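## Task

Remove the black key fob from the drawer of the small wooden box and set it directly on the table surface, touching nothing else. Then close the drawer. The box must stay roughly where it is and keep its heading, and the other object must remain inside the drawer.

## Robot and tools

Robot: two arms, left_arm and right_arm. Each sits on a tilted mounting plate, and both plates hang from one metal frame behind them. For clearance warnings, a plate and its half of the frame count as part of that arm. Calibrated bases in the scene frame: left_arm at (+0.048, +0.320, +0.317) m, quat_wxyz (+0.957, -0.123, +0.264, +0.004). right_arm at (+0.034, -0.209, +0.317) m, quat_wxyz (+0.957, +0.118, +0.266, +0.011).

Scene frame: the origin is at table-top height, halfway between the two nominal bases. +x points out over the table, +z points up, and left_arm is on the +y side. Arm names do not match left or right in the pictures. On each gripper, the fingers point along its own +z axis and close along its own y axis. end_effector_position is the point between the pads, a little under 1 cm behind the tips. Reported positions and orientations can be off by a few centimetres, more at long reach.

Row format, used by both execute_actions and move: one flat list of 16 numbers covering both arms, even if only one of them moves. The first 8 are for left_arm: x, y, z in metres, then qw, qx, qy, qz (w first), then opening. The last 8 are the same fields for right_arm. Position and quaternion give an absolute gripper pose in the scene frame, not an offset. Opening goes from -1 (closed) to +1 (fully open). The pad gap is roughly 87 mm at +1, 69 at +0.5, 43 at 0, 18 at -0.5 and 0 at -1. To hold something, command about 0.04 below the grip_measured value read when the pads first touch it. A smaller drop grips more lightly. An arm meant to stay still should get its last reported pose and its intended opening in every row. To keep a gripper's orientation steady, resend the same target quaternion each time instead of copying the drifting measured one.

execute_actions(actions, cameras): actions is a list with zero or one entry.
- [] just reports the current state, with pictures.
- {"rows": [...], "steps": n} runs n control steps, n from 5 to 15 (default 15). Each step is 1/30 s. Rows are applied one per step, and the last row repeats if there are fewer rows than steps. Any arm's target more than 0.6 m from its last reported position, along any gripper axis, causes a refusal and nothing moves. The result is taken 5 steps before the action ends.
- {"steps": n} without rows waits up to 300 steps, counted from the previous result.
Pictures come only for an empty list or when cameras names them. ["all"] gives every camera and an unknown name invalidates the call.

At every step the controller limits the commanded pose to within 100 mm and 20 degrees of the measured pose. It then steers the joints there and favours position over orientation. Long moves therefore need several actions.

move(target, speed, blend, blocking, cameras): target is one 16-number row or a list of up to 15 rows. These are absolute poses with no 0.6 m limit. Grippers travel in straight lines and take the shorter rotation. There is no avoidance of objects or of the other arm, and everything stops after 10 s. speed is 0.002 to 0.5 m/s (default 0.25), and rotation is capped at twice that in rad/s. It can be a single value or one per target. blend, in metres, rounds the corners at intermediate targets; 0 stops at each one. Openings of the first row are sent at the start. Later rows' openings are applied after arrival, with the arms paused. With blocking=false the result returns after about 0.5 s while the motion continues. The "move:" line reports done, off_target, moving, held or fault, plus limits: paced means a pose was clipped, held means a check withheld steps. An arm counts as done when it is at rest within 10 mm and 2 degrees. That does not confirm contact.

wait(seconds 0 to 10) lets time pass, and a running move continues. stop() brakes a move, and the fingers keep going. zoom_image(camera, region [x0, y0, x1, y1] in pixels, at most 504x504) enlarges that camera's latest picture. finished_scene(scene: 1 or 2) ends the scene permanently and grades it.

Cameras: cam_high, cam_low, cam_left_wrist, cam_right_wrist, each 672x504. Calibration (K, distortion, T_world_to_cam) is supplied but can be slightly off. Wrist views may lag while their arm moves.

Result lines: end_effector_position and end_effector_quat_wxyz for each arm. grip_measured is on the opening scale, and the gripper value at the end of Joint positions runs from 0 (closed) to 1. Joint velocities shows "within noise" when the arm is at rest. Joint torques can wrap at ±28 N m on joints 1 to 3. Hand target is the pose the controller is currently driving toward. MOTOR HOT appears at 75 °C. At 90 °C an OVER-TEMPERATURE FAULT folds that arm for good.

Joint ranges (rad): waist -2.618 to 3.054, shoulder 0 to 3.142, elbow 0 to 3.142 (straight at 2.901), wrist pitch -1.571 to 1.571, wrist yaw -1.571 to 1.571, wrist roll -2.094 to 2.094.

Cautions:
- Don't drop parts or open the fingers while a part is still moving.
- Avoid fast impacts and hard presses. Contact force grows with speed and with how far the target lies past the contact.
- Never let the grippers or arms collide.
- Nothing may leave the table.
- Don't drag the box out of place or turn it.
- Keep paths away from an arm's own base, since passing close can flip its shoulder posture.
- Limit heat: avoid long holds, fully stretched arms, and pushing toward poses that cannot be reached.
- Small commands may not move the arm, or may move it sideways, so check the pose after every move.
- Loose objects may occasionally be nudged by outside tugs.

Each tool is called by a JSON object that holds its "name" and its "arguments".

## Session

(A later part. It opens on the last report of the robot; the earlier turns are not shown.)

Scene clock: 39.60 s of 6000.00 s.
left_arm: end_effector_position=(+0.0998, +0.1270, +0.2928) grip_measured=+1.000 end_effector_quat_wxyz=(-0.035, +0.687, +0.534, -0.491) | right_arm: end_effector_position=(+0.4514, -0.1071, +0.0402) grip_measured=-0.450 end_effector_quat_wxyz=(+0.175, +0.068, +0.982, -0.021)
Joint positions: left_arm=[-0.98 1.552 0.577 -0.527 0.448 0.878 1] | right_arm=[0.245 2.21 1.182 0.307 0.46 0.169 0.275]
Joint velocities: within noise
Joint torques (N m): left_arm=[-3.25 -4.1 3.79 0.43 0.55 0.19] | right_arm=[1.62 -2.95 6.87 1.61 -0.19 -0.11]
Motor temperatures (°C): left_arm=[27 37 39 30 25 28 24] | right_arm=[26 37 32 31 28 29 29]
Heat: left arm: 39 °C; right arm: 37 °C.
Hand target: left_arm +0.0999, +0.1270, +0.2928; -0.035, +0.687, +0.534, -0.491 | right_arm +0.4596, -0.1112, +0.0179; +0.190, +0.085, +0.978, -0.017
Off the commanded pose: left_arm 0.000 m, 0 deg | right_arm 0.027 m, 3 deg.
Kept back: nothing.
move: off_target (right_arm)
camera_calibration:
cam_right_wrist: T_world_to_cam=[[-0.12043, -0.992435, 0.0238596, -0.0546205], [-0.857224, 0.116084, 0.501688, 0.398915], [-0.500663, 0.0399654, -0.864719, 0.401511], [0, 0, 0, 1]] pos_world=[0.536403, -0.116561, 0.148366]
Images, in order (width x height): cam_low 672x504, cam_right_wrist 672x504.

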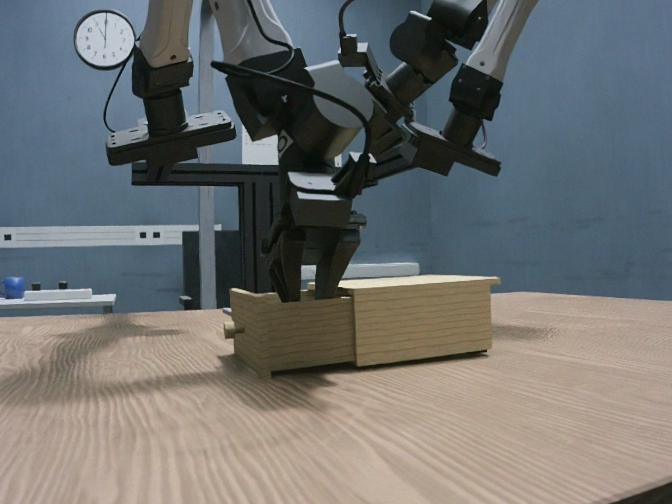

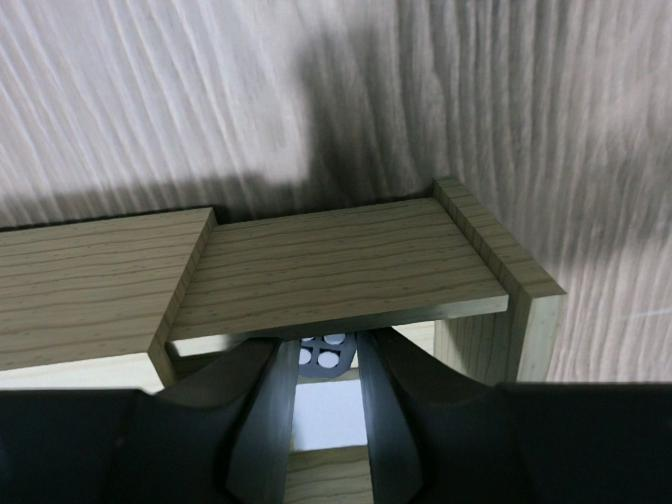

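{"name": "zoom_image", "arguments": {"camera": "cam_low", "region": [220, 150, 400, 320]}}

{"name": "zoom_image", "arguments": {"camera": "cam_right_wrist", "region": [130, 270, 560, 504]}}

Scaled by 2.800 from the camera's 672x504 image, which has a finer 960x720 frame.

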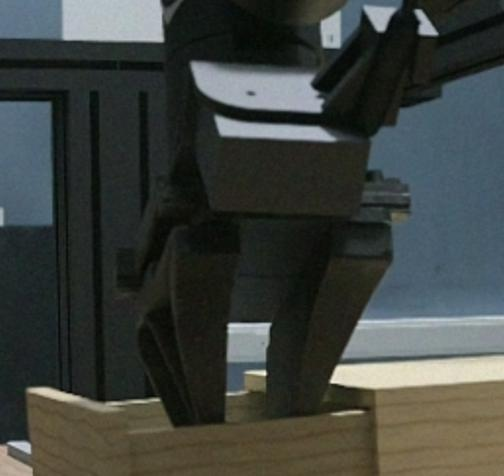

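Scaled by 1.172 from the camera's 672x504 image, which has a finer 960x720 frame.

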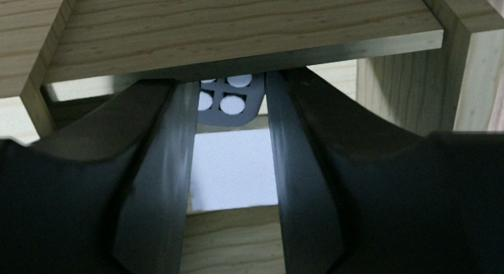

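{"name": "move", "arguments": {"target": [[0.0998, 0.1270, 0.2928, -0.035, 0.687, 0.534, -0.491, 1, 0.448, -0.109, 0.070, 0.3401, 0.0982, 0.9345, -0.0357, -0.45], [0.0998, 0.1270, 0.2928, -0.035, 0.687, 0.534, -0.491, 1, 0.458, -0.110, 0.050, 0.3401, 0.0982, 0.9345, -0.0357, -0.45]], "speed": [0.2, 0.1], "blend": [0.01, 0], "cameras": ["cam_right_wrist", "cam_low"]}}

{"name": "zoom_image", "arguments": {"camera": "cam_right_wrist", "region": [200, 80, 560, 420]}}

Scene clock: 42.93 s of 6000.00 s.
left_arm: end_effector_position=(+0.0998, +0.1270, +0.2928) grip_measured=+1.000 end_effector_quat_wxyz=(-0.035, +0.687, +0.534, -0.491) | right_arm: end_effector_position=(+0.4564, -0.1055, +0.0551) grip_measured=-0.450 end_effector_quat_wxyz=(+0.337, +0.097, +0.936, -0.031)
Joint positions: left_arm=[-0.98 1.552 0.577 -0.527 0.448 0.878 1] | right_arm=[0.292 2.259 0.919 0.988 0.552 0.079 0.275]
Joint velocities: within noise
Joint torques (N m): left_arm=[-3.22 -4.07 3.82 0.42 0.55 0.19] | right_arm=[3.41 -6.32 2.71 1.43 0 -0.27]
Motor temperatures (°C): left_arm=[27 37 39 30 25 28 24] | right_arm=[26 37 32 32 28 29 29]
Heat: left arm: 39 °C; right arm: 37 °C.
Hand target: left_arm +0.0999, +0.1270, +0.2928; -0.035, +0.687, +0.534, -0.491 | right_arm +0.4579, -0.1100, +0.0502; +0.340, +0.098, +0.935, -0.036
Off the commanded pose: left_arm 0.000 m, 0 deg | right_arm 0.007 m, 1 deg.
Kept back: nothing.
move: done
camera_calibration:
cam_right_wrist: T_world_to_cam=[[-0.186273, -0.982489, 0.00431579, -0.0206537], [-0.96503, 0.183784, 0.186926, 0.46917], [-0.184446, 0.0306544, -0.982364, 0.278041], [0, 0, 0, 1]] pos_world=[0.5002, -0.115041, 0.185526]
Images, in order (width x height): cam_low 672x504, cam_right_wrist 672x504.

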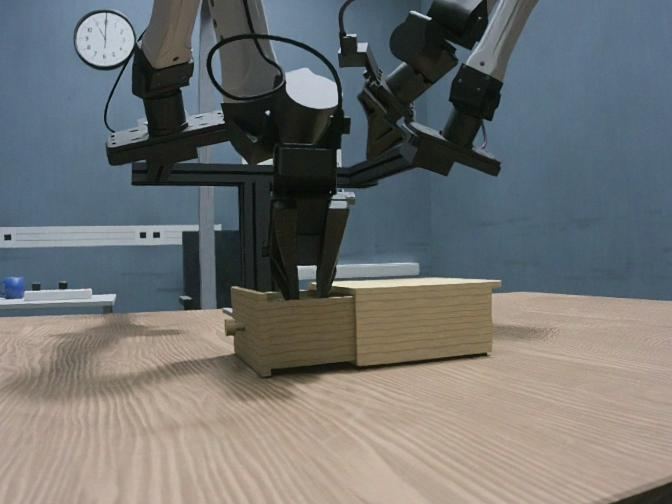

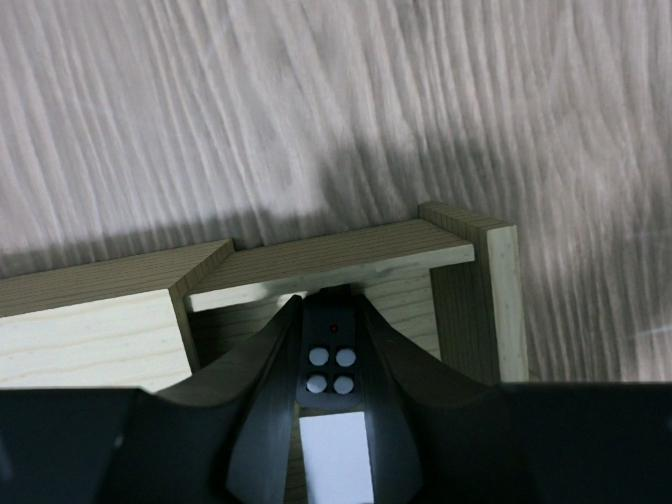

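Scaled by 1.400 from the camera's 672x504 image, which has a finer 960x720 frame.

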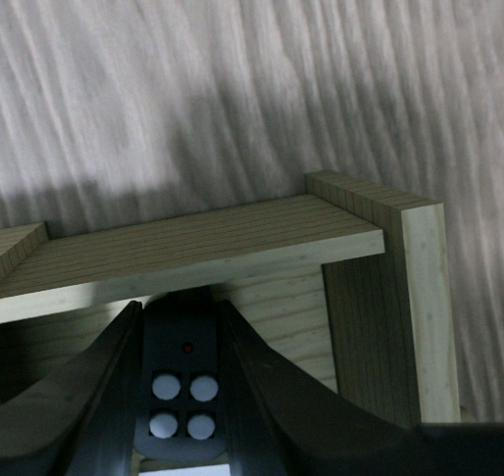

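{"name": "move", "arguments": {"target": [0.0998, 0.1270, 0.2928, -0.035, 0.687, 0.534, -0.491, 1, 0.460, -0.1115, 0.014, 0.3401, 0.0982, 0.9345, -0.0357, -0.45], "speed": 0.07, "cameras": ["cam_right_wrist", "cam_low"]}}

{"name": "zoom_image", "arguments": {"camera": "cam_right_wrist", "region": [200, 80, 560, 420]}}

Scene clock: 44.37 s of 6000.00 s.
left_arm: end_effector_position=(+0.0998, +0.1270, +0.2928) grip_measured=+1.000 end_effector_quat_wxyz=(-0.035, +0.687, +0.534, -0.491) | right_arm: end_effector_position=(+0.4612, -0.1133, +0.0288) grip_measured=-0.450 end_effector_quat_wxyz=(+0.348, +0.100, +0.931, -0.045)
Joint positions: left_arm=[-0.98 1.552 0.577 -0.527 0.448 0.878 1] | right_arm=[0.258 2.371 0.988 1.065 0.55 0.05 0.275]
Joint velocities: within noise
Joint torques (N m): left_arm=[-3.26 -4.05 3.82 0.43 0.55 0.18] | right_arm=[3.07 -5.15 4.64 1.15 -0.34 -0.06]
Motor temperatures (°C): left_arm=[27 37 39 30 25 28 24] | right_arm=[26 37 32 32 28 29 29]
Heat: left arm: 39 °C; right arm: 37 °C.
Hand target: left_arm +0.0999, +0.1270, +0.2928; -0.035, +0.687, +0.534, -0.491 | right_arm +0.4593, -0.1117, +0.0149; +0.340, +0.098, +0.935, -0.036
Off the commanded pose: left_arm 0.000 m, 0 deg | right_arm 0.015 m, 1 deg.
Kept back: nothing.
move: off_target (right_arm)
camera_calibration:
cam_right_wrist: T_world_to_cam=[[-0.202216, -0.978964, 0.0271549, -0.0202], [-0.965506, 0.203927, 0.161899, 0.483378], [-0.164031, 0.00652028, -0.986434, 0.241278], [0, 0, 0, 1]] pos_world=[0.502197, -0.119922, 0.160295]
Images, in order (width x height): cam_low 672x504, cam_right_wrist 672x504.

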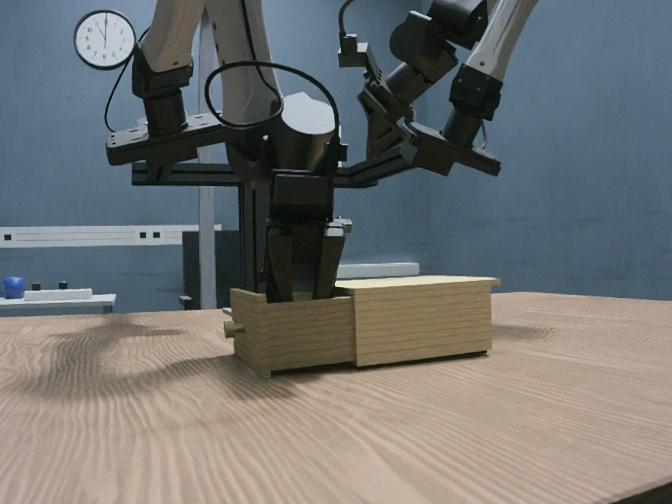

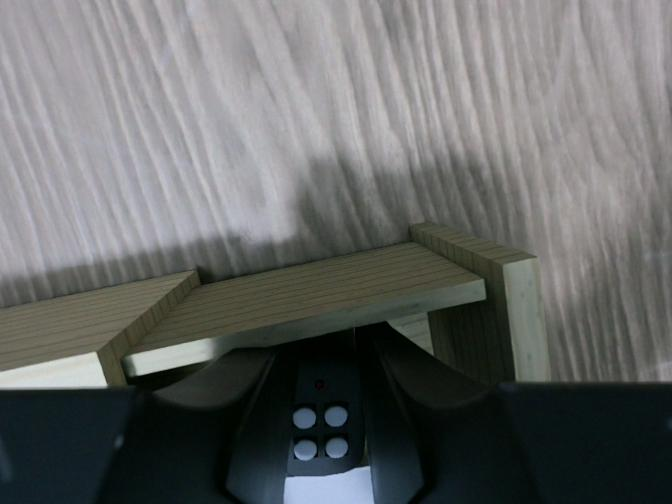

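Scaled by 1.400 from the camera's 672x504 image, which has a finer 960x720 frame.

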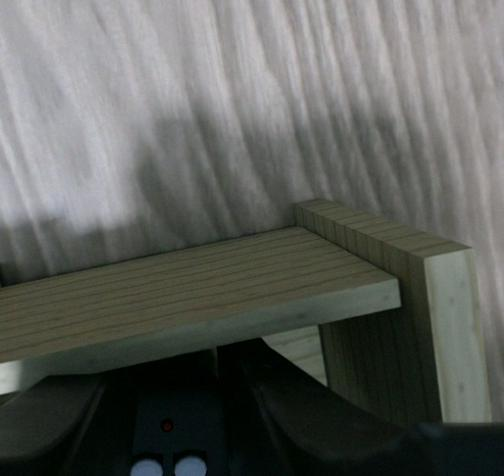

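{"name": "move", "arguments": {"target": [[0.0998, 0.1270, 0.2928, -0.035, 0.687, 0.534, -0.491, 1, 0.459, -0.106, 0.038, 0.3401, 0.0982, 0.9345, -0.0357, -0.35], [0.0998, 0.1270, 0.2928, -0.035, 0.687, 0.534, -0.491, 1, 0.4585, -0.104, 0.036, 0.3401, 0.0982, 0.9345, -0.0357, -0.35], [0.0998, 0.1270, 0.2928, -0.035, 0.687, 0.534, -0.491, 1, 0.458, -0.105, 0.012, 0.3401, 0.0982, 0.9345, -0.0357, -0.35]], "speed": 0.07, "cameras": ["cam_right_wrist", "cam_low"]}}

{"name": "zoom_image", "arguments": {"camera": "cam_right_wrist", "region": [200, 250, 500, 504]}}

Scene clock: 45.90 s of 6000.00 s.
left_arm: end_effector_position=(+0.0998, +0.1270, +0.2928) grip_measured=+1.000 end_effector_quat_wxyz=(-0.035, +0.687, +0.534, -0.491) | right_arm: end_effector_position=(+0.4602, -0.1162, +0.0288) grip_measured=-0.351 end_effector_quat_wxyz=(+0.351, +0.104, +0.929, -0.056)
Joint positions: left_arm=[-0.98 1.552 0.577 -0.527 0.448 0.878 1] | right_arm=[0.261 2.379 0.986 1.087 0.574 0.046 0.325]
Joint velocities: within noise
Joint torques (N m): left_arm=[-3.25 -4.05 3.84 0.43 0.54 0.18] | right_arm=[4.3 -4.42 5.41 0.94 -0.44 0.04]
Motor temperatures (°C): left_arm=[27 37 39 30 25 28 24] | right_arm=[26 37 32 32 28 29 29]
Heat: left arm: 39 °C; right arm: 37 °C.
Hand target: left_arm +0.0999, +0.1270, +0.2928; -0.035, +0.687, +0.534, -0.491 | right_arm +0.4566, -0.1055, +0.0134; +0.340, +0.098, +0.935, -0.036
Off the commanded pose: left_arm 0.000 m, 0 deg | right_arm 0.020 m, 3 deg.
Kept back: nothing.
move: off_target (right_arm)
camera_calibration:
cam_right_wrist: T_world_to_cam=[[-0.216447, -0.975369, 0.0424934, -0.0166947], [-0.963574, 0.220427, 0.15145, 0.484412], [-0.157087, -0.00816459, -0.987551, 0.236224], [0, 0, 0, 1]] pos_world=[0.500261, -0.121132, 0.160628]
Images, in order (width x height): cam_low 672x504, cam_right_wrist 672x504.

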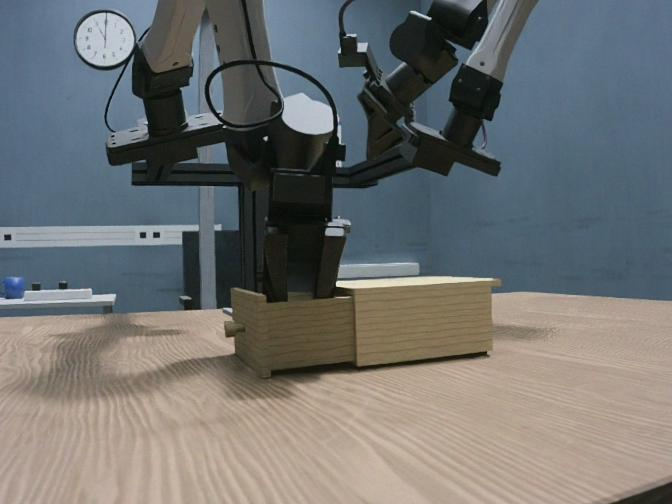

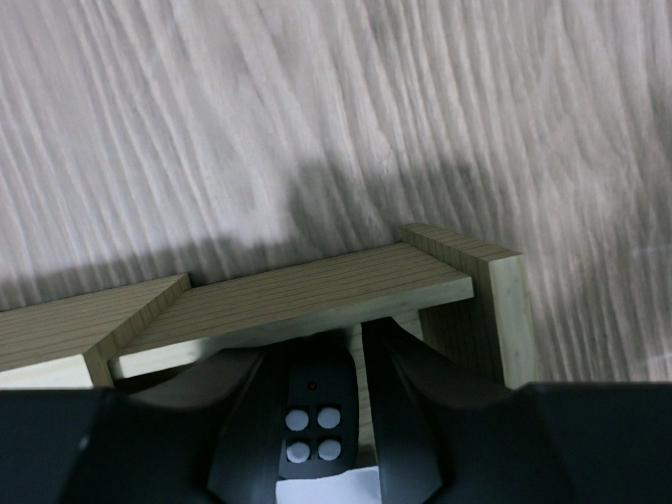

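Scaled by 1.680 from the camera's 672x504 image, which has a finer 960x720 frame.

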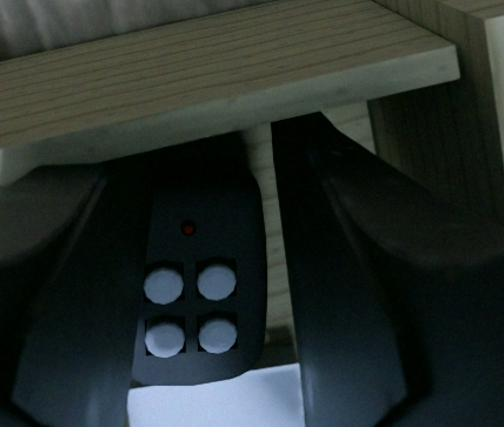

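{"name": "move", "arguments": {"target": [[0.0998, 0.1270, 0.2928, -0.035, 0.687, 0.534, -0.491, 1, 0.456, -0.113, 0.06, 0.3401, 0.0982, 0.9345, -0.0357, -0.4], [0.0998, 0.1270, 0.2928, -0.035, 0.687, 0.534, -0.491, 1, 0.450, -0.109, 0.058, 0.3401, 0.0982, 0.9345, -0.0357, -0.4]], "speed": 0.12, "blend": [0.008, 0], "cameras": ["cam_right_wrist", "cam_low"]}}

{"name": "zoom_image", "arguments": {"camera": "cam_right_wrist", "region": [200, 180, 500, 434]}}

Scene clock: 47.37 s of 6000.00 s.
left_arm: end_effector_position=(+0.0998, +0.1270, +0.2928) grip_measured=+1.000 end_effector_quat_wxyz=(-0.035, +0.687, +0.534, -0.491) | right_arm: end_effector_position=(+0.4412, -0.1116, +0.0458) grip_measured=-0.400 end_effector_quat_wxyz=(+0.330, +0.091, +0.939, -0.041)
Joint positions: left_arm=[-0.98 1.552 0.577 -0.527 0.448 0.878 1] | right_arm=[0.283 2.289 0.89 1.032 0.559 0.065 0.3]
Joint velocities: within noise
Joint torques (N m): left_arm=[-3.19 -4.05 3.81 0.43 0.54 0.18] | right_arm=[5.68 -10.44 0.76 1.16 0.08 -0.05]
Motor temperatures (°C): left_arm=[27 37 39 30 25 28 24] | right_arm=[26 37 32 32 28 29 29]
Heat: left arm: 39 °C; right arm: 37 °C.
Hand target: left_arm +0.0999, +0.1270, +0.2928; -0.035, +0.687, +0.534, -0.491 | right_arm +0.4500, -0.1090, +0.0577; +0.340, +0.098, +0.934, -0.036
Off the commanded pose: left_arm 0.000 m, 0 deg | right_arm 0.015 m, 2 deg.
Kept back: nothing.
move: off_target (right_arm); blend cut to 0.0037 m at target 1
camera_calibration:
cam_right_wrist: T_world_to_cam=[[-0.181286, -0.98301, 0.0287608, -0.0328035], [-0.962452, 0.183351, 0.200173, 0.455587], [-0.202045, 0.0086077, -0.979338, 0.271417], [0, 0, 0, 1]] pos_world=[0.487372, -0.118115, 0.175557]
Images, in order (width x height): cam_low 672x504, cam_right_wrist 672x504.

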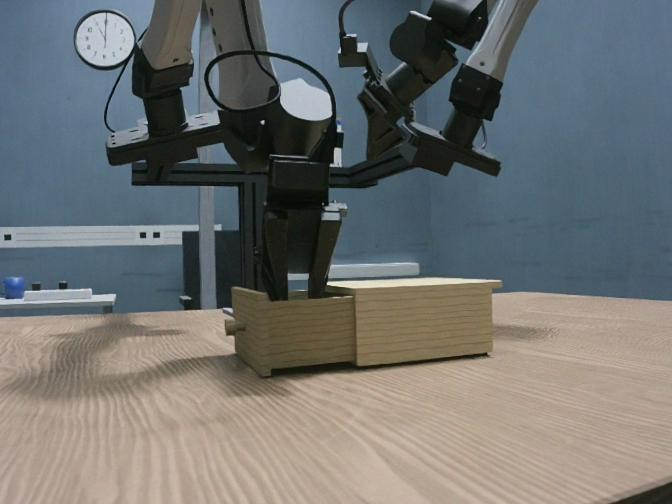

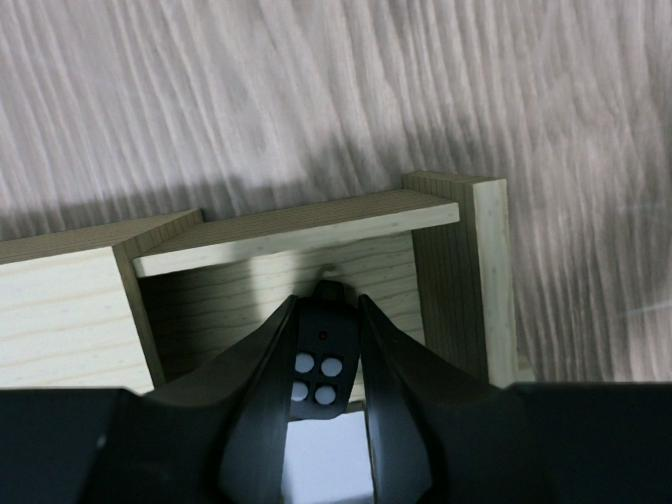

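Scaled by 1.680 from the camera's 672x504 image, which has a finer 960x720 frame.

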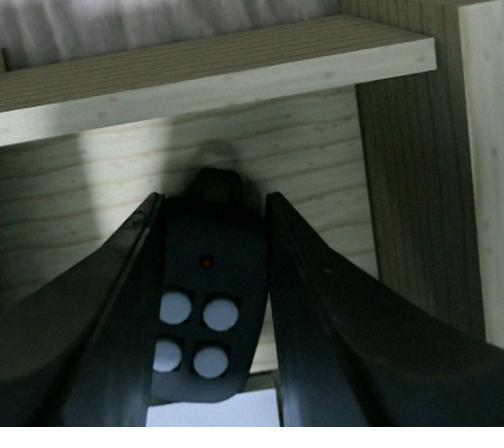

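{"name": "move", "arguments": {"target": [[0.0998, 0.1270, 0.2928, -0.035, 0.687, 0.534, -0.491, 1, 0.440, -0.110, 0.028, 0.3401, 0.0982, 0.9345, -0.0357, -0.4]], "speed": 0.08, "cameras": ["cam_right_wrist", "cam_low"]}}

{"name": "zoom_image", "arguments": {"camera": "cam_right_wrist", "region": [200, 180, 500, 434]}}

Scene clock: 48.50 s of 6000.00 s.
left_arm: end_effector_position=(+0.0998, +0.1270, +0.2928) grip_measured=+1.000 end_effector_quat_wxyz=(-0.035, +0.687, +0.534, -0.491) | right_arm: end_effector_position=(+0.4445, -0.1125, +0.0359) grip_measured=-0.400 end_effector_quat_wxyz=(+0.345, +0.103, +0.932, -0.043)
Joint positions: left_arm=[-0.98 1.552 0.577 -0.527 0.448 0.878 1] | right_arm=[0.273 2.349 0.913 1.109 0.56 0.065 0.3]
Joint velocities: within noise
Joint torques (N m): left_arm=[-3.23 -4.1 3.79 0.44 0.54 0.19] | right_arm=[4.18 -5.71 1.7 1.27 -0.16 -0.12]
Motor temperatures (°C): left_arm=[27 37 39 30 25 27 24] | right_arm=[26 37 32 32 28 29 29]
Heat: left arm: 39 °C; right arm: 37 °C.
Hand target: left_arm +0.0999, +0.1270, +0.2928; -0.035, +0.687, +0.534, -0.491 | right_arm +0.4399, -0.1100, +0.0283; +0.340, +0.098, +0.935, -0.036
Off the commanded pose: left_arm 0.000 m, 0 deg | right_arm 0.009 m, 1 deg.
Kept back: nothing.
move: done
camera_calibration:
cam_right_wrist: T_world_to_cam=[[-0.204341, -0.978685, 0.0205204, -0.0217283], [-0.964335, 0.204859, 0.167603, 0.465404], [-0.168235, 0.0144598, -0.985641, 0.248288], [0, 0, 0, 1]] pos_world=[0.486135, -0.120198, 0.167165]
Images, in order (width x height): cam_low 672x504, cam_right_wrist 672x504.

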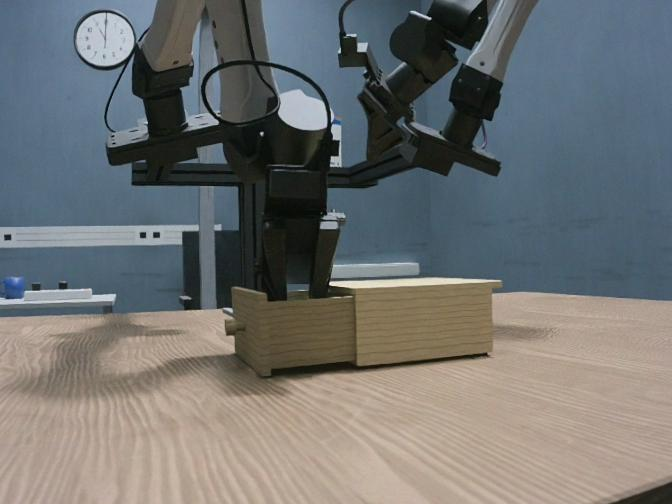

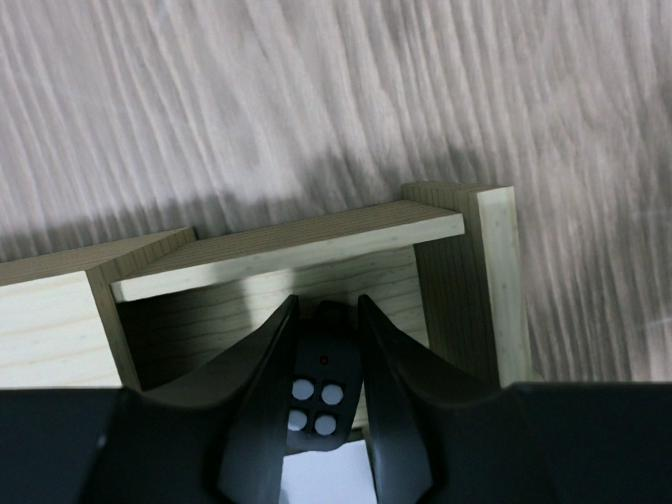

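Scaled by 1.680 from the camera's 672x504 image, which has a finer 960x720 frame.

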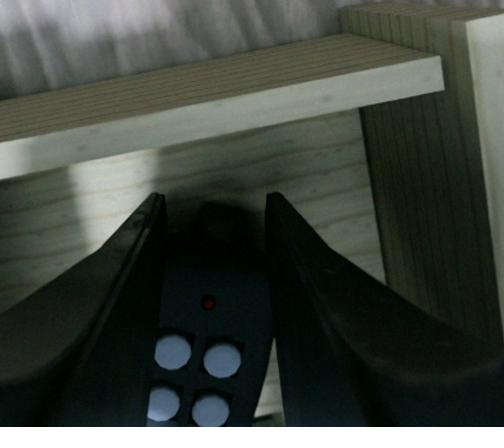

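{"name": "move", "arguments": {"target": [[0.0998, 0.1270, 0.2928, -0.035, 0.687, 0.534, -0.491, 1, 0.4345, -0.110, 0.026, 0.3401, 0.0982, 0.9345, -0.0357, -0.4], [0.0998, 0.1270, 0.2928, -0.035, 0.687, 0.534, -0.491, 1, 0.4345, -0.110, 0.011, 0.3401, 0.0982, 0.9345, -0.0357, -0.4]], "speed": 0.06, "cameras": ["cam_right_wrist", "cam_low"]}}

{"name": "zoom_image", "arguments": {"camera": "cam_right_wrist", "region": [200, 180, 500, 434]}}

Scene clock: 49.50 s of 6000.00 s.
left_arm: end_effector_position=(+0.0998, +0.1270, +0.2928) grip_measured=+1.000 end_effector_quat_wxyz=(-0.035, +0.687, +0.534, -0.491) | right_arm: end_effector_position=(+0.4492, -0.1131, +0.0290) grip_measured=-0.400 end_effector_quat_wxyz=(+0.364, +0.113, +0.924, -0.042)
Joint positions: left_arm=[-0.98 1.552 0.577 -0.527 0.448 0.878 1] | right_arm=[0.265 2.402 0.934 1.19 0.557 0.059 0.3]
Joint velocities: within noise
Joint torques (N m): left_arm=[-3.18 -4.03 3.84 0.43 0.54 0.19] | right_arm=[3.73 -4.86 1.91 0.95 -0.29 -0.14]
Motor temperatures (°C): left_arm=[27 37 39 30 25 27 23] | right_arm=[26 37 32 32 28 29 29]
Heat: left arm: 39 °C; right arm: 37 °C.
Hand target: left_arm +0.0999, +0.1270, +0.2928; -0.035, +0.687, +0.534, -0.491 | right_arm +0.4337, -0.1104, +0.0123; +0.340, +0.099, +0.935, -0.036
Off the commanded pose: left_arm 0.000 m, 0 deg | right_arm 0.023 m, 4 deg.
Kept back: nothing.
move: off_target (right_arm)
camera_calibration:
cam_right_wrist: T_world_to_cam=[[-0.222971, -0.974793, 0.00791096, -0.0120861], [-0.966639, 0.222141, 0.12752, 0.475289], [-0.126063, 0.0207863, -0.991804, 0.224173], [0, 0, 0, 1]] pos_world=[0.484999, -0.122023, 0.161823]
Images, in order (width x height): cam_low 672x504, cam_right_wrist 672x504.

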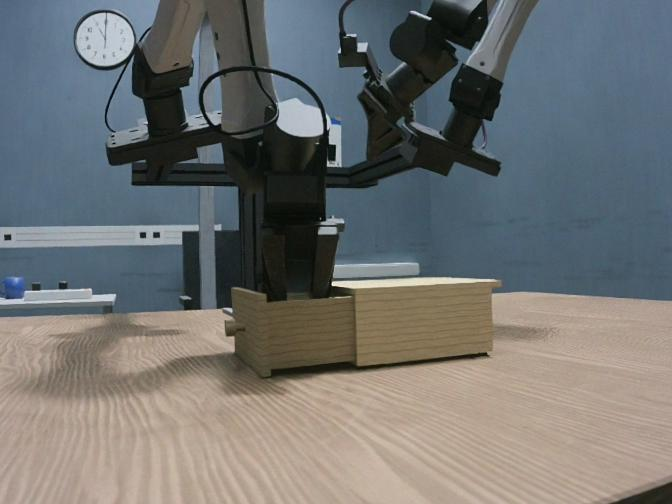

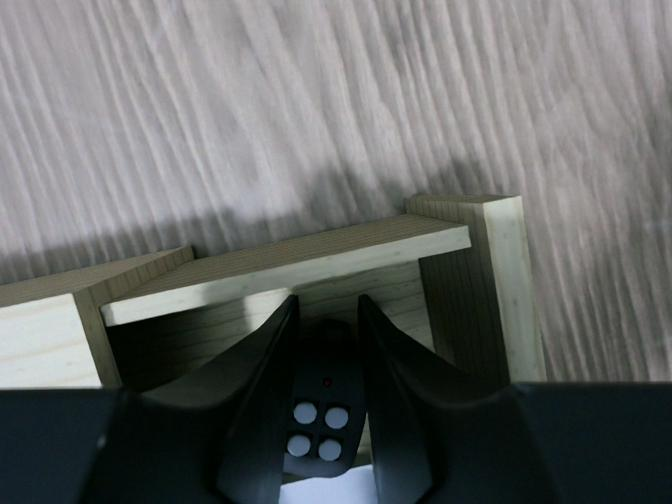

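Scaled by 1.680 from the camera's 672x504 image, which has a finer 960x720 frame.

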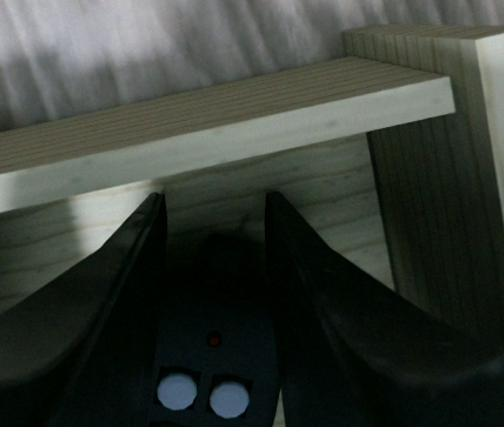

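{"name": "move", "arguments": {"target": [[0.0998, 0.1270, 0.2928, -0.035, 0.687, 0.534, -0.491, 1, 0.440, -0.110, 0.07, 0.3401, 0.0982, 0.9345, -0.0357, -0.4], [0.0998, 0.1270, 0.2928, -0.035, 0.687, 0.534, -0.491, 1, 0.413, -0.102, 0.085, 0.2429, 0.1707, 0.9542, 0.0345, -0.4]], "speed": 0.2, "blend": [0.015, 0], "cameras": []}}

{"name": "move", "arguments": {"target": [0.0998, 0.1270, 0.2928, -0.035, 0.687, 0.534, -0.491, 1, 0.413, -0.102, 0.065, 0.2429, 0.1707, 0.9542, 0.0345, -0.05], "speed": 0.12, "cameras": ["cam_right_wrist", "cam_low"]}}

{"name": "zoom_image", "arguments": {"camera": "cam_right_wrist", "region": [170, 130, 530, 434]}}

Scene clock: 54.80 s of 6000.00 s.
left_arm: end_effector_position=(+0.0998, +0.1270, +0.2928) grip_measured=+1.000 end_effector_quat_wxyz=(-0.035, +0.687, +0.534, -0.491) | right_arm: end_effector_position=(+0.4017, -0.0973, +0.0758) grip_measured=-0.400 end_effector_quat_wxyz=(+0.233, +0.158, +0.959, +0.029)
Joint positions: left_arm=[-0.98 1.552 0.577 -0.527 0.448 0.878 1] | right_arm=[0.296 2.062 0.783 0.685 0.457 0.343 0.3]
Joint velocities: within noise
Joint torques (N m): left_arm=[-3.22 -4.08 3.85 0.43 0.54 0.18] | right_arm=[3.04 -10.19 1.89 0.88 -0.07 -0.07]
Motor temperatures (°C): left_arm=[27 37 39 30 25 27 23] | right_arm=[26 37 31 32 28 29 29]
Heat: left arm: 39 °C; right arm: 37 °C.
Hand target: left_arm +0.0999, +0.1270, +0.2928; -0.035, +0.687, +0.534, -0.491 | right_arm +0.4129, -0.1020, +0.0848; +0.243, +0.171, +0.954, +0.034
Off the commanded pose: left_arm 0.000 m, 0 deg | right_arm 0.015 m, 2 deg.
Kept back: nothing.
move: off_target (right_arm)
No camera images: "cameras" was empty.

Scene clock: 55.53 s of 6000.00 s.
left_arm: end_effector_position=(+0.0998, +0.1270, +0.2928) grip_measured=+1.000 end_effector_quat_wxyz=(-0.035, +0.687, +0.534, -0.491) | right_arm: end_effector_position=(+0.4100, -0.1006, +0.0697) grip_measured=-0.050 end_effector_quat_wxyz=(+0.240, +0.167, +0.956, +0.033)
Joint positions: left_arm=[-0.98 1.552 0.577 -0.527 0.448 0.878 1] | right_arm=[0.274 2.087 0.806 0.709 0.439 0.343 0.475]
Joint velocities: within noise
Joint torques (N m): left_arm=[-3.23 -4.05 3.84 0.44 0.55 0.19] | right_arm=[3.14 -5.93 2.96 1.14 -0.07 -0.2]
Motor temperatures (°C): left_arm=[27 37 39 30 25 27 23] | right_arm=[26 37 31 32 28 29 29]
Heat: left arm: 39 °C; right arm: 37 °C.
Hand target: left_arm +0.0999, +0.1270, +0.2928; -0.035, +0.687, +0.534, -0.491 | right_arm +0.4130, -0.1021, +0.0652; +0.243, +0.171, +0.954, +0.034
Off the commanded pose: left_arm 0.000 m, 0 deg | right_arm 0.006 m, 1 deg.
Kept back: nothing.
move: done
camera_calibration:
cam_right_wrist: T_world_to_cam=[[-0.28626, -0.948665, -0.134497, 0.0295615], [-0.89442, 0.214235, 0.392576, 0.380624], [-0.34361, 0.232676, -0.909832, 0.36413], [0, 0, 0, 1]] pos_world=[0.474018, -0.138223, 0.185849]
Images, in order (width x height): cam_low 672x504, cam_right_wrist 672x504.

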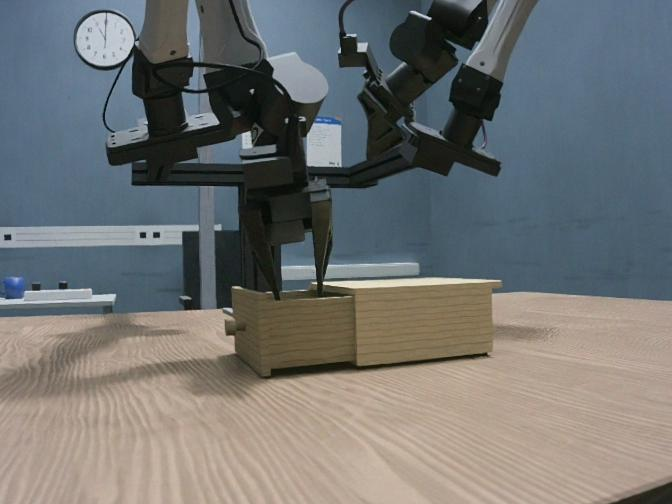

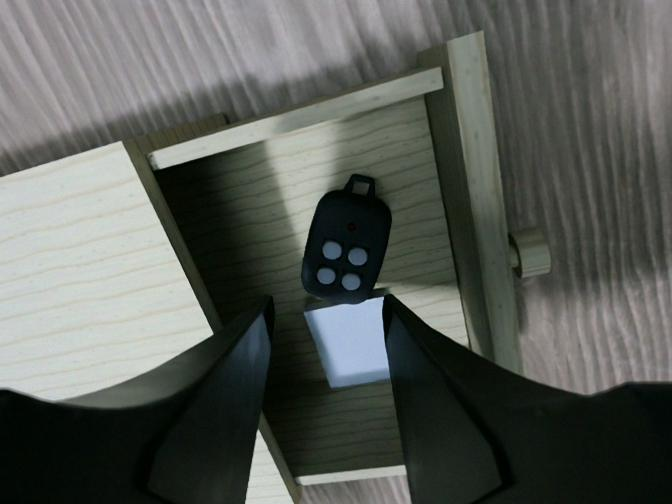

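Scaled by 1.400 from the camera's 672x504 image, which has a finer 960x720 frame.

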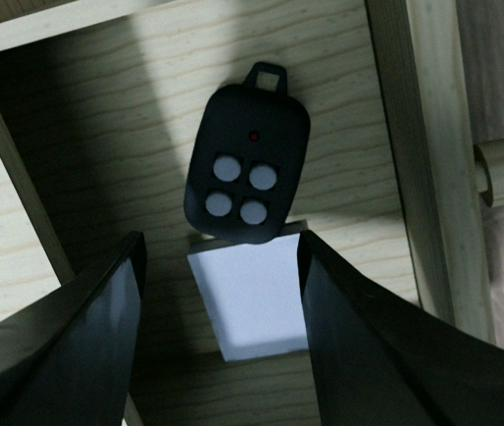

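{"name": "move", "arguments": {"target": [0.0998, 0.1270, 0.2928, -0.035, 0.687, 0.534, -0.491, 1, 0.419, -0.105, 0.058, 0.2346, 0.2221, 0.9459, 0.0288, 0.0], "speed": 0.08, "cameras": ["cam_right_wrist"]}}

Scene clock: 57.77 s of 6000.00 s.
left_arm: end_effector_position=(+0.0998, +0.1270, +0.2928) grip_measured=+1.000 end_effector_quat_wxyz=(-0.035, +0.687, +0.534, -0.491) | right_arm: end_effector_position=(+0.4222, -0.0997, +0.0657) grip_measured=+0.000 end_effector_quat_wxyz=(+0.242, +0.214, +0.945, +0.039)
Joint positions: left_arm=[-0.98 1.552 0.577 -0.527 0.448 0.878 1] | right_arm=[0.262 2.106 0.848 0.697 0.439 0.429 0.5]
Joint velocities: within noise
Joint torques (N m): left_arm=[-3.23 -4.07 3.84 0.43 0.54 0.18] | right_arm=[3.02 -5.98 3.15 0.92 0.13 -0.07]
Motor temperatures (°C): left_arm=[27 37 39 30 25 27 23] | right_arm=[26 37 31 32 28 29 29]
Heat: left arm: 39 °C; right arm: 37 °C.
Hand target: left_arm +0.0999, +0.1270, +0.2928; -0.035, +0.687, +0.534, -0.491 | right_arm +0.4189, -0.1050, +0.0583; +0.235, +0.222, +0.946, +0.029
Off the commanded pose: left_arm 0.000 m, 0 deg | right_arm 0.010 m, 2 deg.
Kept back: nothing.
move: done
camera_calibration:
cam_right_wrist: T_world_to_cam=[[-0.368863, -0.913669, -0.170732, 0.074056], [-0.875676, 0.280006, 0.393431, 0.391445], [-0.311659, 0.294628, -0.903362, 0.356815], [0, 0, 0, 1]] pos_world=[0.481301, -0.147072, 0.18097]
Images, in order (width x height): cam_right_wrist 672x504.

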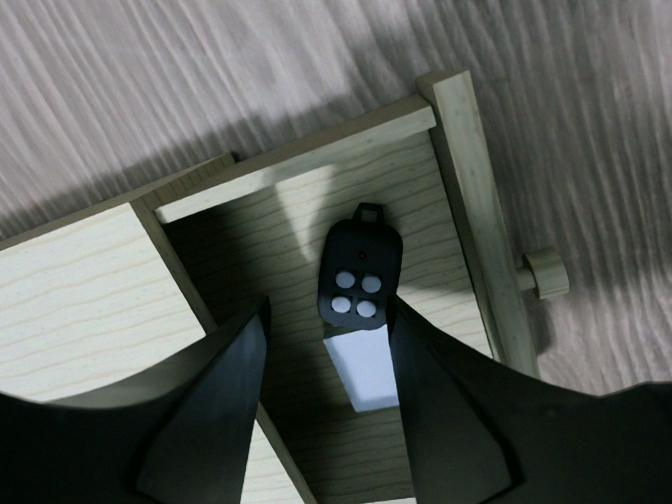

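{"name": "move", "arguments": {"target": [[0.0998, 0.1270, 0.2928, -0.035, 0.687, 0.534, -0.491, 1, 0.4205, -0.107, 0.036, 0.2346, 0.2221, 0.9459, 0.0288, 0.0],[0.0998, 0.1270, 0.2928, -0.035, 0.687, 0.534, -0.491, 1, 0.4205, -0.107, 0.018, 0.2346, 0.2221, 0.9459, 0.0288, 0.0]], "speed": 0.06, "blend": 0.01, "cameras": ["cam_right_wrist"]}}

Scene clock: 59.57 s of 6000.00 s.
left_arm: end_effector_position=(+0.0998, +0.1270, +0.2928) grip_measured=+1.000 end_effector_quat_wxyz=(-0.035, +0.687, +0.534, -0.491) | right_arm: end_effector_position=(+0.4201, -0.1102, +0.0379) grip_measured=-0.003 end_effector_quat_wxyz=(+0.242, +0.215, +0.946, +0.020)
Joint positions: left_arm=[-0.98 1.552 0.577 -0.527 0.448 0.878 1] | right_arm=[0.226 2.208 0.892 0.756 0.446 0.402 0.498]
Joint velocities: within noise
Joint torques (N m): left_arm=[-3.22 -4.1 3.81 0.44 0.54 0.19] | right_arm=[2.15 -2.43 6.19 1.11 -0.3 0.05]
Motor temperatures (°C): left_arm=[27 37 39 30 25 27 23] | right_arm=[26 37 31 32 28 29 29]
Heat: left arm: 39 °C; right arm: 37 °C.
Hand target: left_arm +0.0999, +0.1270, +0.2928; -0.035, +0.687, +0.534, -0.491 | right_arm +0.4191, -0.1076, +0.0195; +0.234, +0.222, +0.946, +0.029
Off the commanded pose: left_arm 0.000 m, 0 deg | right_arm 0.020 m, 2 deg.
Kept back: nothing.
move: off_target (right_arm); blend cut to 0.009 m at target 1
camera_calibration:
cam_right_wrist: T_world_to_cam=[[-0.379083, -0.915534, -0.134514, 0.0616621], [-0.869713, 0.302851, 0.389719, 0.403685], [-0.316063, 0.264725, -0.911057, 0.332971], [0, 0, 0, 1]] pos_world=[0.479705, -0.153949, 0.154326]
Images, in order (width x height): cam_right_wrist 672x504.

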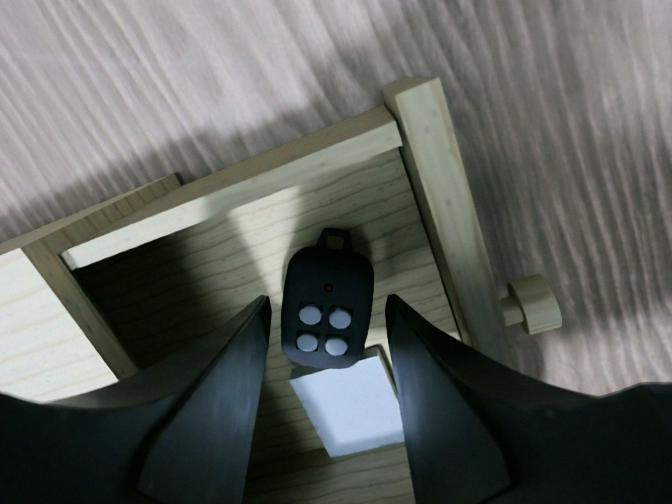

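{"name": "zoom_image", "arguments": {"camera": "cam_right_wrist", "region": [60, 260, 560, 480]}}

{"name": "execute_actions", "arguments": {"actions": [], "cameras": ["cam_low", "cam_high"]}}

{"name": "zoom_image", "arguments": {"camera": "cam_low", "region": [180, 130, 480, 330]}}

Scaled by 1.008 from the camera's 672x504 image, which has a finer 960x720 frame.

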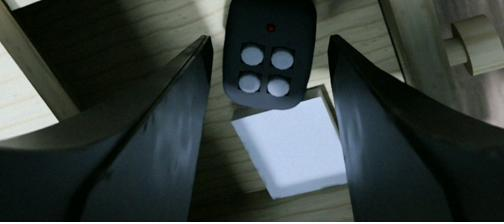

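Scene clock: 60.03 s of 6000.00 s.
left_arm: end_effector_position=(+0.0998, +0.1270, +0.2928) grip_measured=+1.000 end_effector_quat_wxyz=(-0.035, +0.687, +0.534, -0.491) | right_arm: end_effector_position=(+0.4204, -0.1103, +0.0380) grip_measured=-0.003 end_effector_quat_wxyz=(+0.243, +0.214, +0.946, +0.020)
Joint positions: left_arm=[-0.98 1.552 0.577 -0.527 0.448 0.878 1] | right_arm=[0.226 2.208 0.892 0.758 0.446 0.399 0.498]
Joint velocities: within noise
Joint torques (N m): left_arm=[-3.22 -4.08 3.85 0.43 0.54 0.18] | right_arm=[2.24 -2.24 6.08 1.08 -0.26 0.02]
Motor temperatures (°C): left_arm=[27 37 39 30 25 27 23] | right_arm=[26 37 31 32 28 29 29]
Heat: left arm: 39 °C; right arm: 37 °C.
Hand target: left_arm +0.0999, +0.1270, +0.2928; -0.035, +0.687, +0.534, -0.491 | right_arm +0.4192, -0.1076, +0.0196; +0.235, +0.222, +0.946, +0.029
Off the commanded pose: left_arm 0.000 m, 0 deg | right_arm 0.020 m, 2 deg.
Steps of this call (1-14: nothing new was sent). Readings (end_effector_position of left_arm | right_arm):
1: (+0.0998, +0.1270, +0.2928) | (+0.4202, -0.1102, +0.0379)
2: (+0.0998, +0.1270, +0.2928) | (+0.4203, -0.1103, +0.0380)
4: (+0.0998, +0.1270, +0.2928) | (+0.4203, -0.1103, +0.0380)
8: (+0.0998, +0.1270, +0.2928) | (+0.4204, -0.1103, +0.0379)
14: the state above
Images, in order (width x height): cam_high 672x504, cam_low 672x504.

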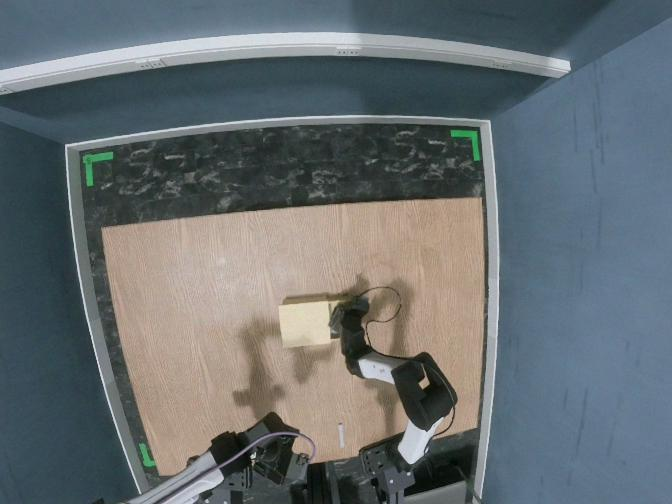

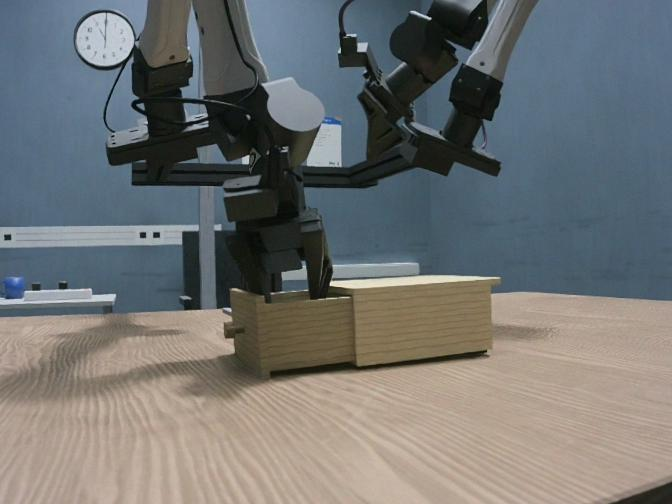

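Scaled by 1.680 from the camera's 672x504 image, which has a finer 960x720 frame.

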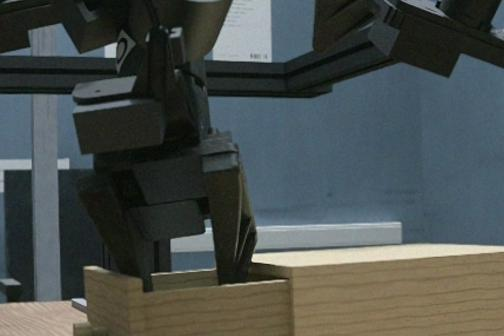

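{"name": "zoom_image", "arguments": {"camera": "cam_low", "region": [215, 250, 375, 330]}}

{"name": "zoom_image", "arguments": {"camera": "cam_right_wrist", "region": [340, 240, 560, 400]}}

Scaled by 3.150 from the camera's 672x504 image, which has a finer 960x720 frame.

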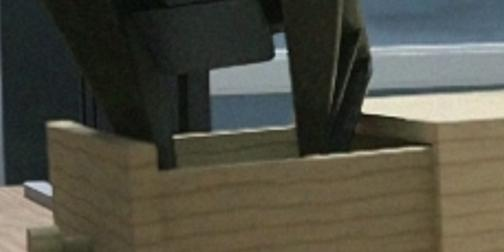

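This scene's latest camera images include none from cam_right_wrist. They are from: cam_high, cam_low. cam_right_wrist's image comes with the result of a call that names it in "cameras".

{"name": "move", "arguments": {"target": [[0.0998, 0.1270, 0.2928, -0.035, 0.687, 0.534, -0.491, 1, 0.421, -0.109, 0.068, 0.2478, 0.2074, 0.9459, -0.0290, -0.02],[0.0998, 0.1270, 0.2928, -0.035, 0.687, 0.534, -0.491, 1, 0.4215, -0.1095, 0.042, 0.2478, 0.2074, 0.9459, -0.0290, -0.02]], "speed": 0.09, "blend": 0.005, "cameras": ["cam_right_wrist"]}}

Scene clock: 64.67 s of 6000.00 s.
left_arm: end_effector_position=(+0.0998, +0.1270, +0.2928) grip_measured=+1.000 end_effector_quat_wxyz=(-0.035, +0.687, +0.534, -0.491) | right_arm: end_effector_position=(+0.4216, -0.1106, +0.0484) grip_measured=-0.020 end_effector_quat_wxyz=(+0.248, +0.208, +0.946, -0.031)
Joint positions: left_arm=[-0.98 1.552 0.577 -0.527 0.448 0.878 1] | right_arm=[0.281 2.189 0.914 0.692 0.589 0.401 0.49]
Joint velocities: within noise
Joint torques (N m): left_arm=[-3.22 -4.08 3.86 0.43 0.53 0.19] | right_arm=[3.99 -5.86 3.07 1.11 -0.01 -0.19]
Motor temperatures (°C): left_arm=[27 37 39 30 25 27 23] | right_arm=[26 37 31 32 28 29 29]
Heat: left arm: 39 °C; right arm: 37 °C.
Hand target: left_arm +0.0999, +0.1270, +0.2928; -0.035, +0.687, +0.534, -0.491 | right_arm +0.4213, -0.1095, +0.0422; +0.248, +0.207, +0.946, -0.029
Off the commanded pose: left_arm 0.000 m, 0 deg | right_arm 0.007 m, 0 deg.
Kept back: nothing.
move: done
camera_calibration:
cam_right_wrist: T_world_to_cam=[[-0.39172, -0.919384, -0.0359023, 0.0634068], [-0.861586, 0.352843, 0.364926, 0.404249], [-0.322839, 0.173882, -0.930344, 0.336866], [0, 0, 0, 1]] pos_world=[0.481886, -0.142916, 0.168157]
Images, in order (width x height): cam_right_wrist 672x504.

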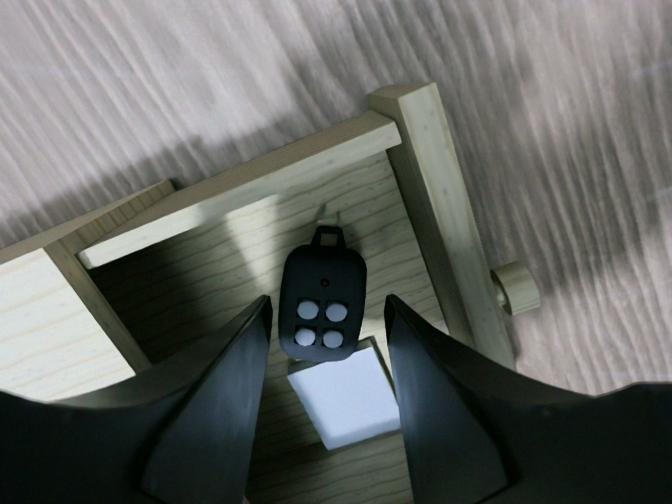

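{"name": "move", "arguments": {"target": [0.0998, 0.1270, 0.2928, -0.035, 0.687, 0.534, -0.491, 1, 0.4205, -0.1060, 0.031, 0.2478, 0.2074, 0.9459, -0.0290, -0.02], "speed": 0.06, "cameras": ["cam_right_wrist"]}}

Scene clock: 66.00 s of 6000.00 s.
left_arm: end_effector_position=(+0.0998, +0.1270, +0.2928) grip_measured=+1.000 end_effector_quat_wxyz=(-0.035, +0.687, +0.534, -0.491) | right_arm: end_effector_position=(+0.4239, -0.1162, +0.0417) grip_measured=-0.021 end_effector_quat_wxyz=(+0.255, +0.213, +0.942, -0.045)
Joint positions: left_arm=[-0.98 1.552 0.577 -0.527 0.448 0.878 1] | right_arm=[0.273 2.221 0.932 0.72 0.615 0.395 0.49]
Joint velocities: within noise
Joint torques (N m): left_arm=[-3.19 -4.08 3.79 0.43 0.53 0.2] | right_arm=[4.52 -4.7 3.49 1.02 -0.24 -0.11]
Motor temperatures (°C): left_arm=[27 37 39 30 25 27 23] | right_arm=[26 37 31 32 28 29 29]
Heat: left arm: 39 °C; right arm: 37 °C.
Hand target: left_arm +0.0999, +0.1270, +0.2928; -0.035, +0.687, +0.534, -0.491 | right_arm +0.4200, -0.1062, +0.0318; +0.248, +0.207, +0.946, -0.029
Off the commanded pose: left_arm 0.000 m, 0 deg | right_arm 0.015 m, 2 deg.
Kept back: nothing.
move: off_target (right_arm)
camera_calibration:
cam_right_wrist: T_world_to_cam=[[-0.408374, -0.912701, -0.0143863, 0.0658648], [-0.858192, 0.378519, 0.346742, 0.413047], [-0.311027, 0.153947, -0.93785, 0.325275], [0, 0, 0, 1]] pos_world=[0.48254, -0.146307, 0.162786]
Images, in order (width x height): cam_right_wrist 672x504.

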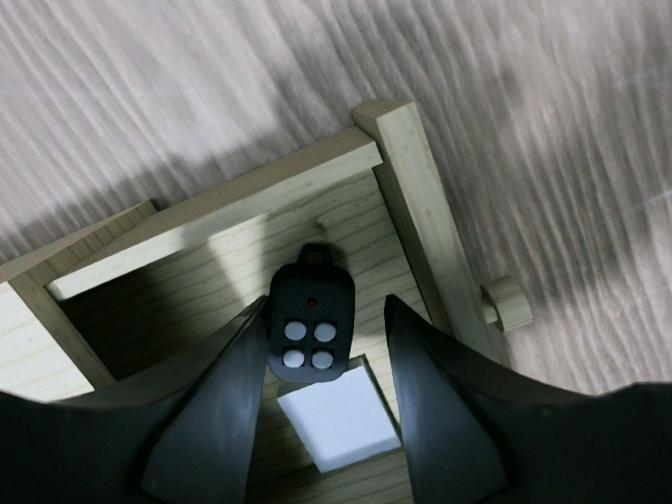

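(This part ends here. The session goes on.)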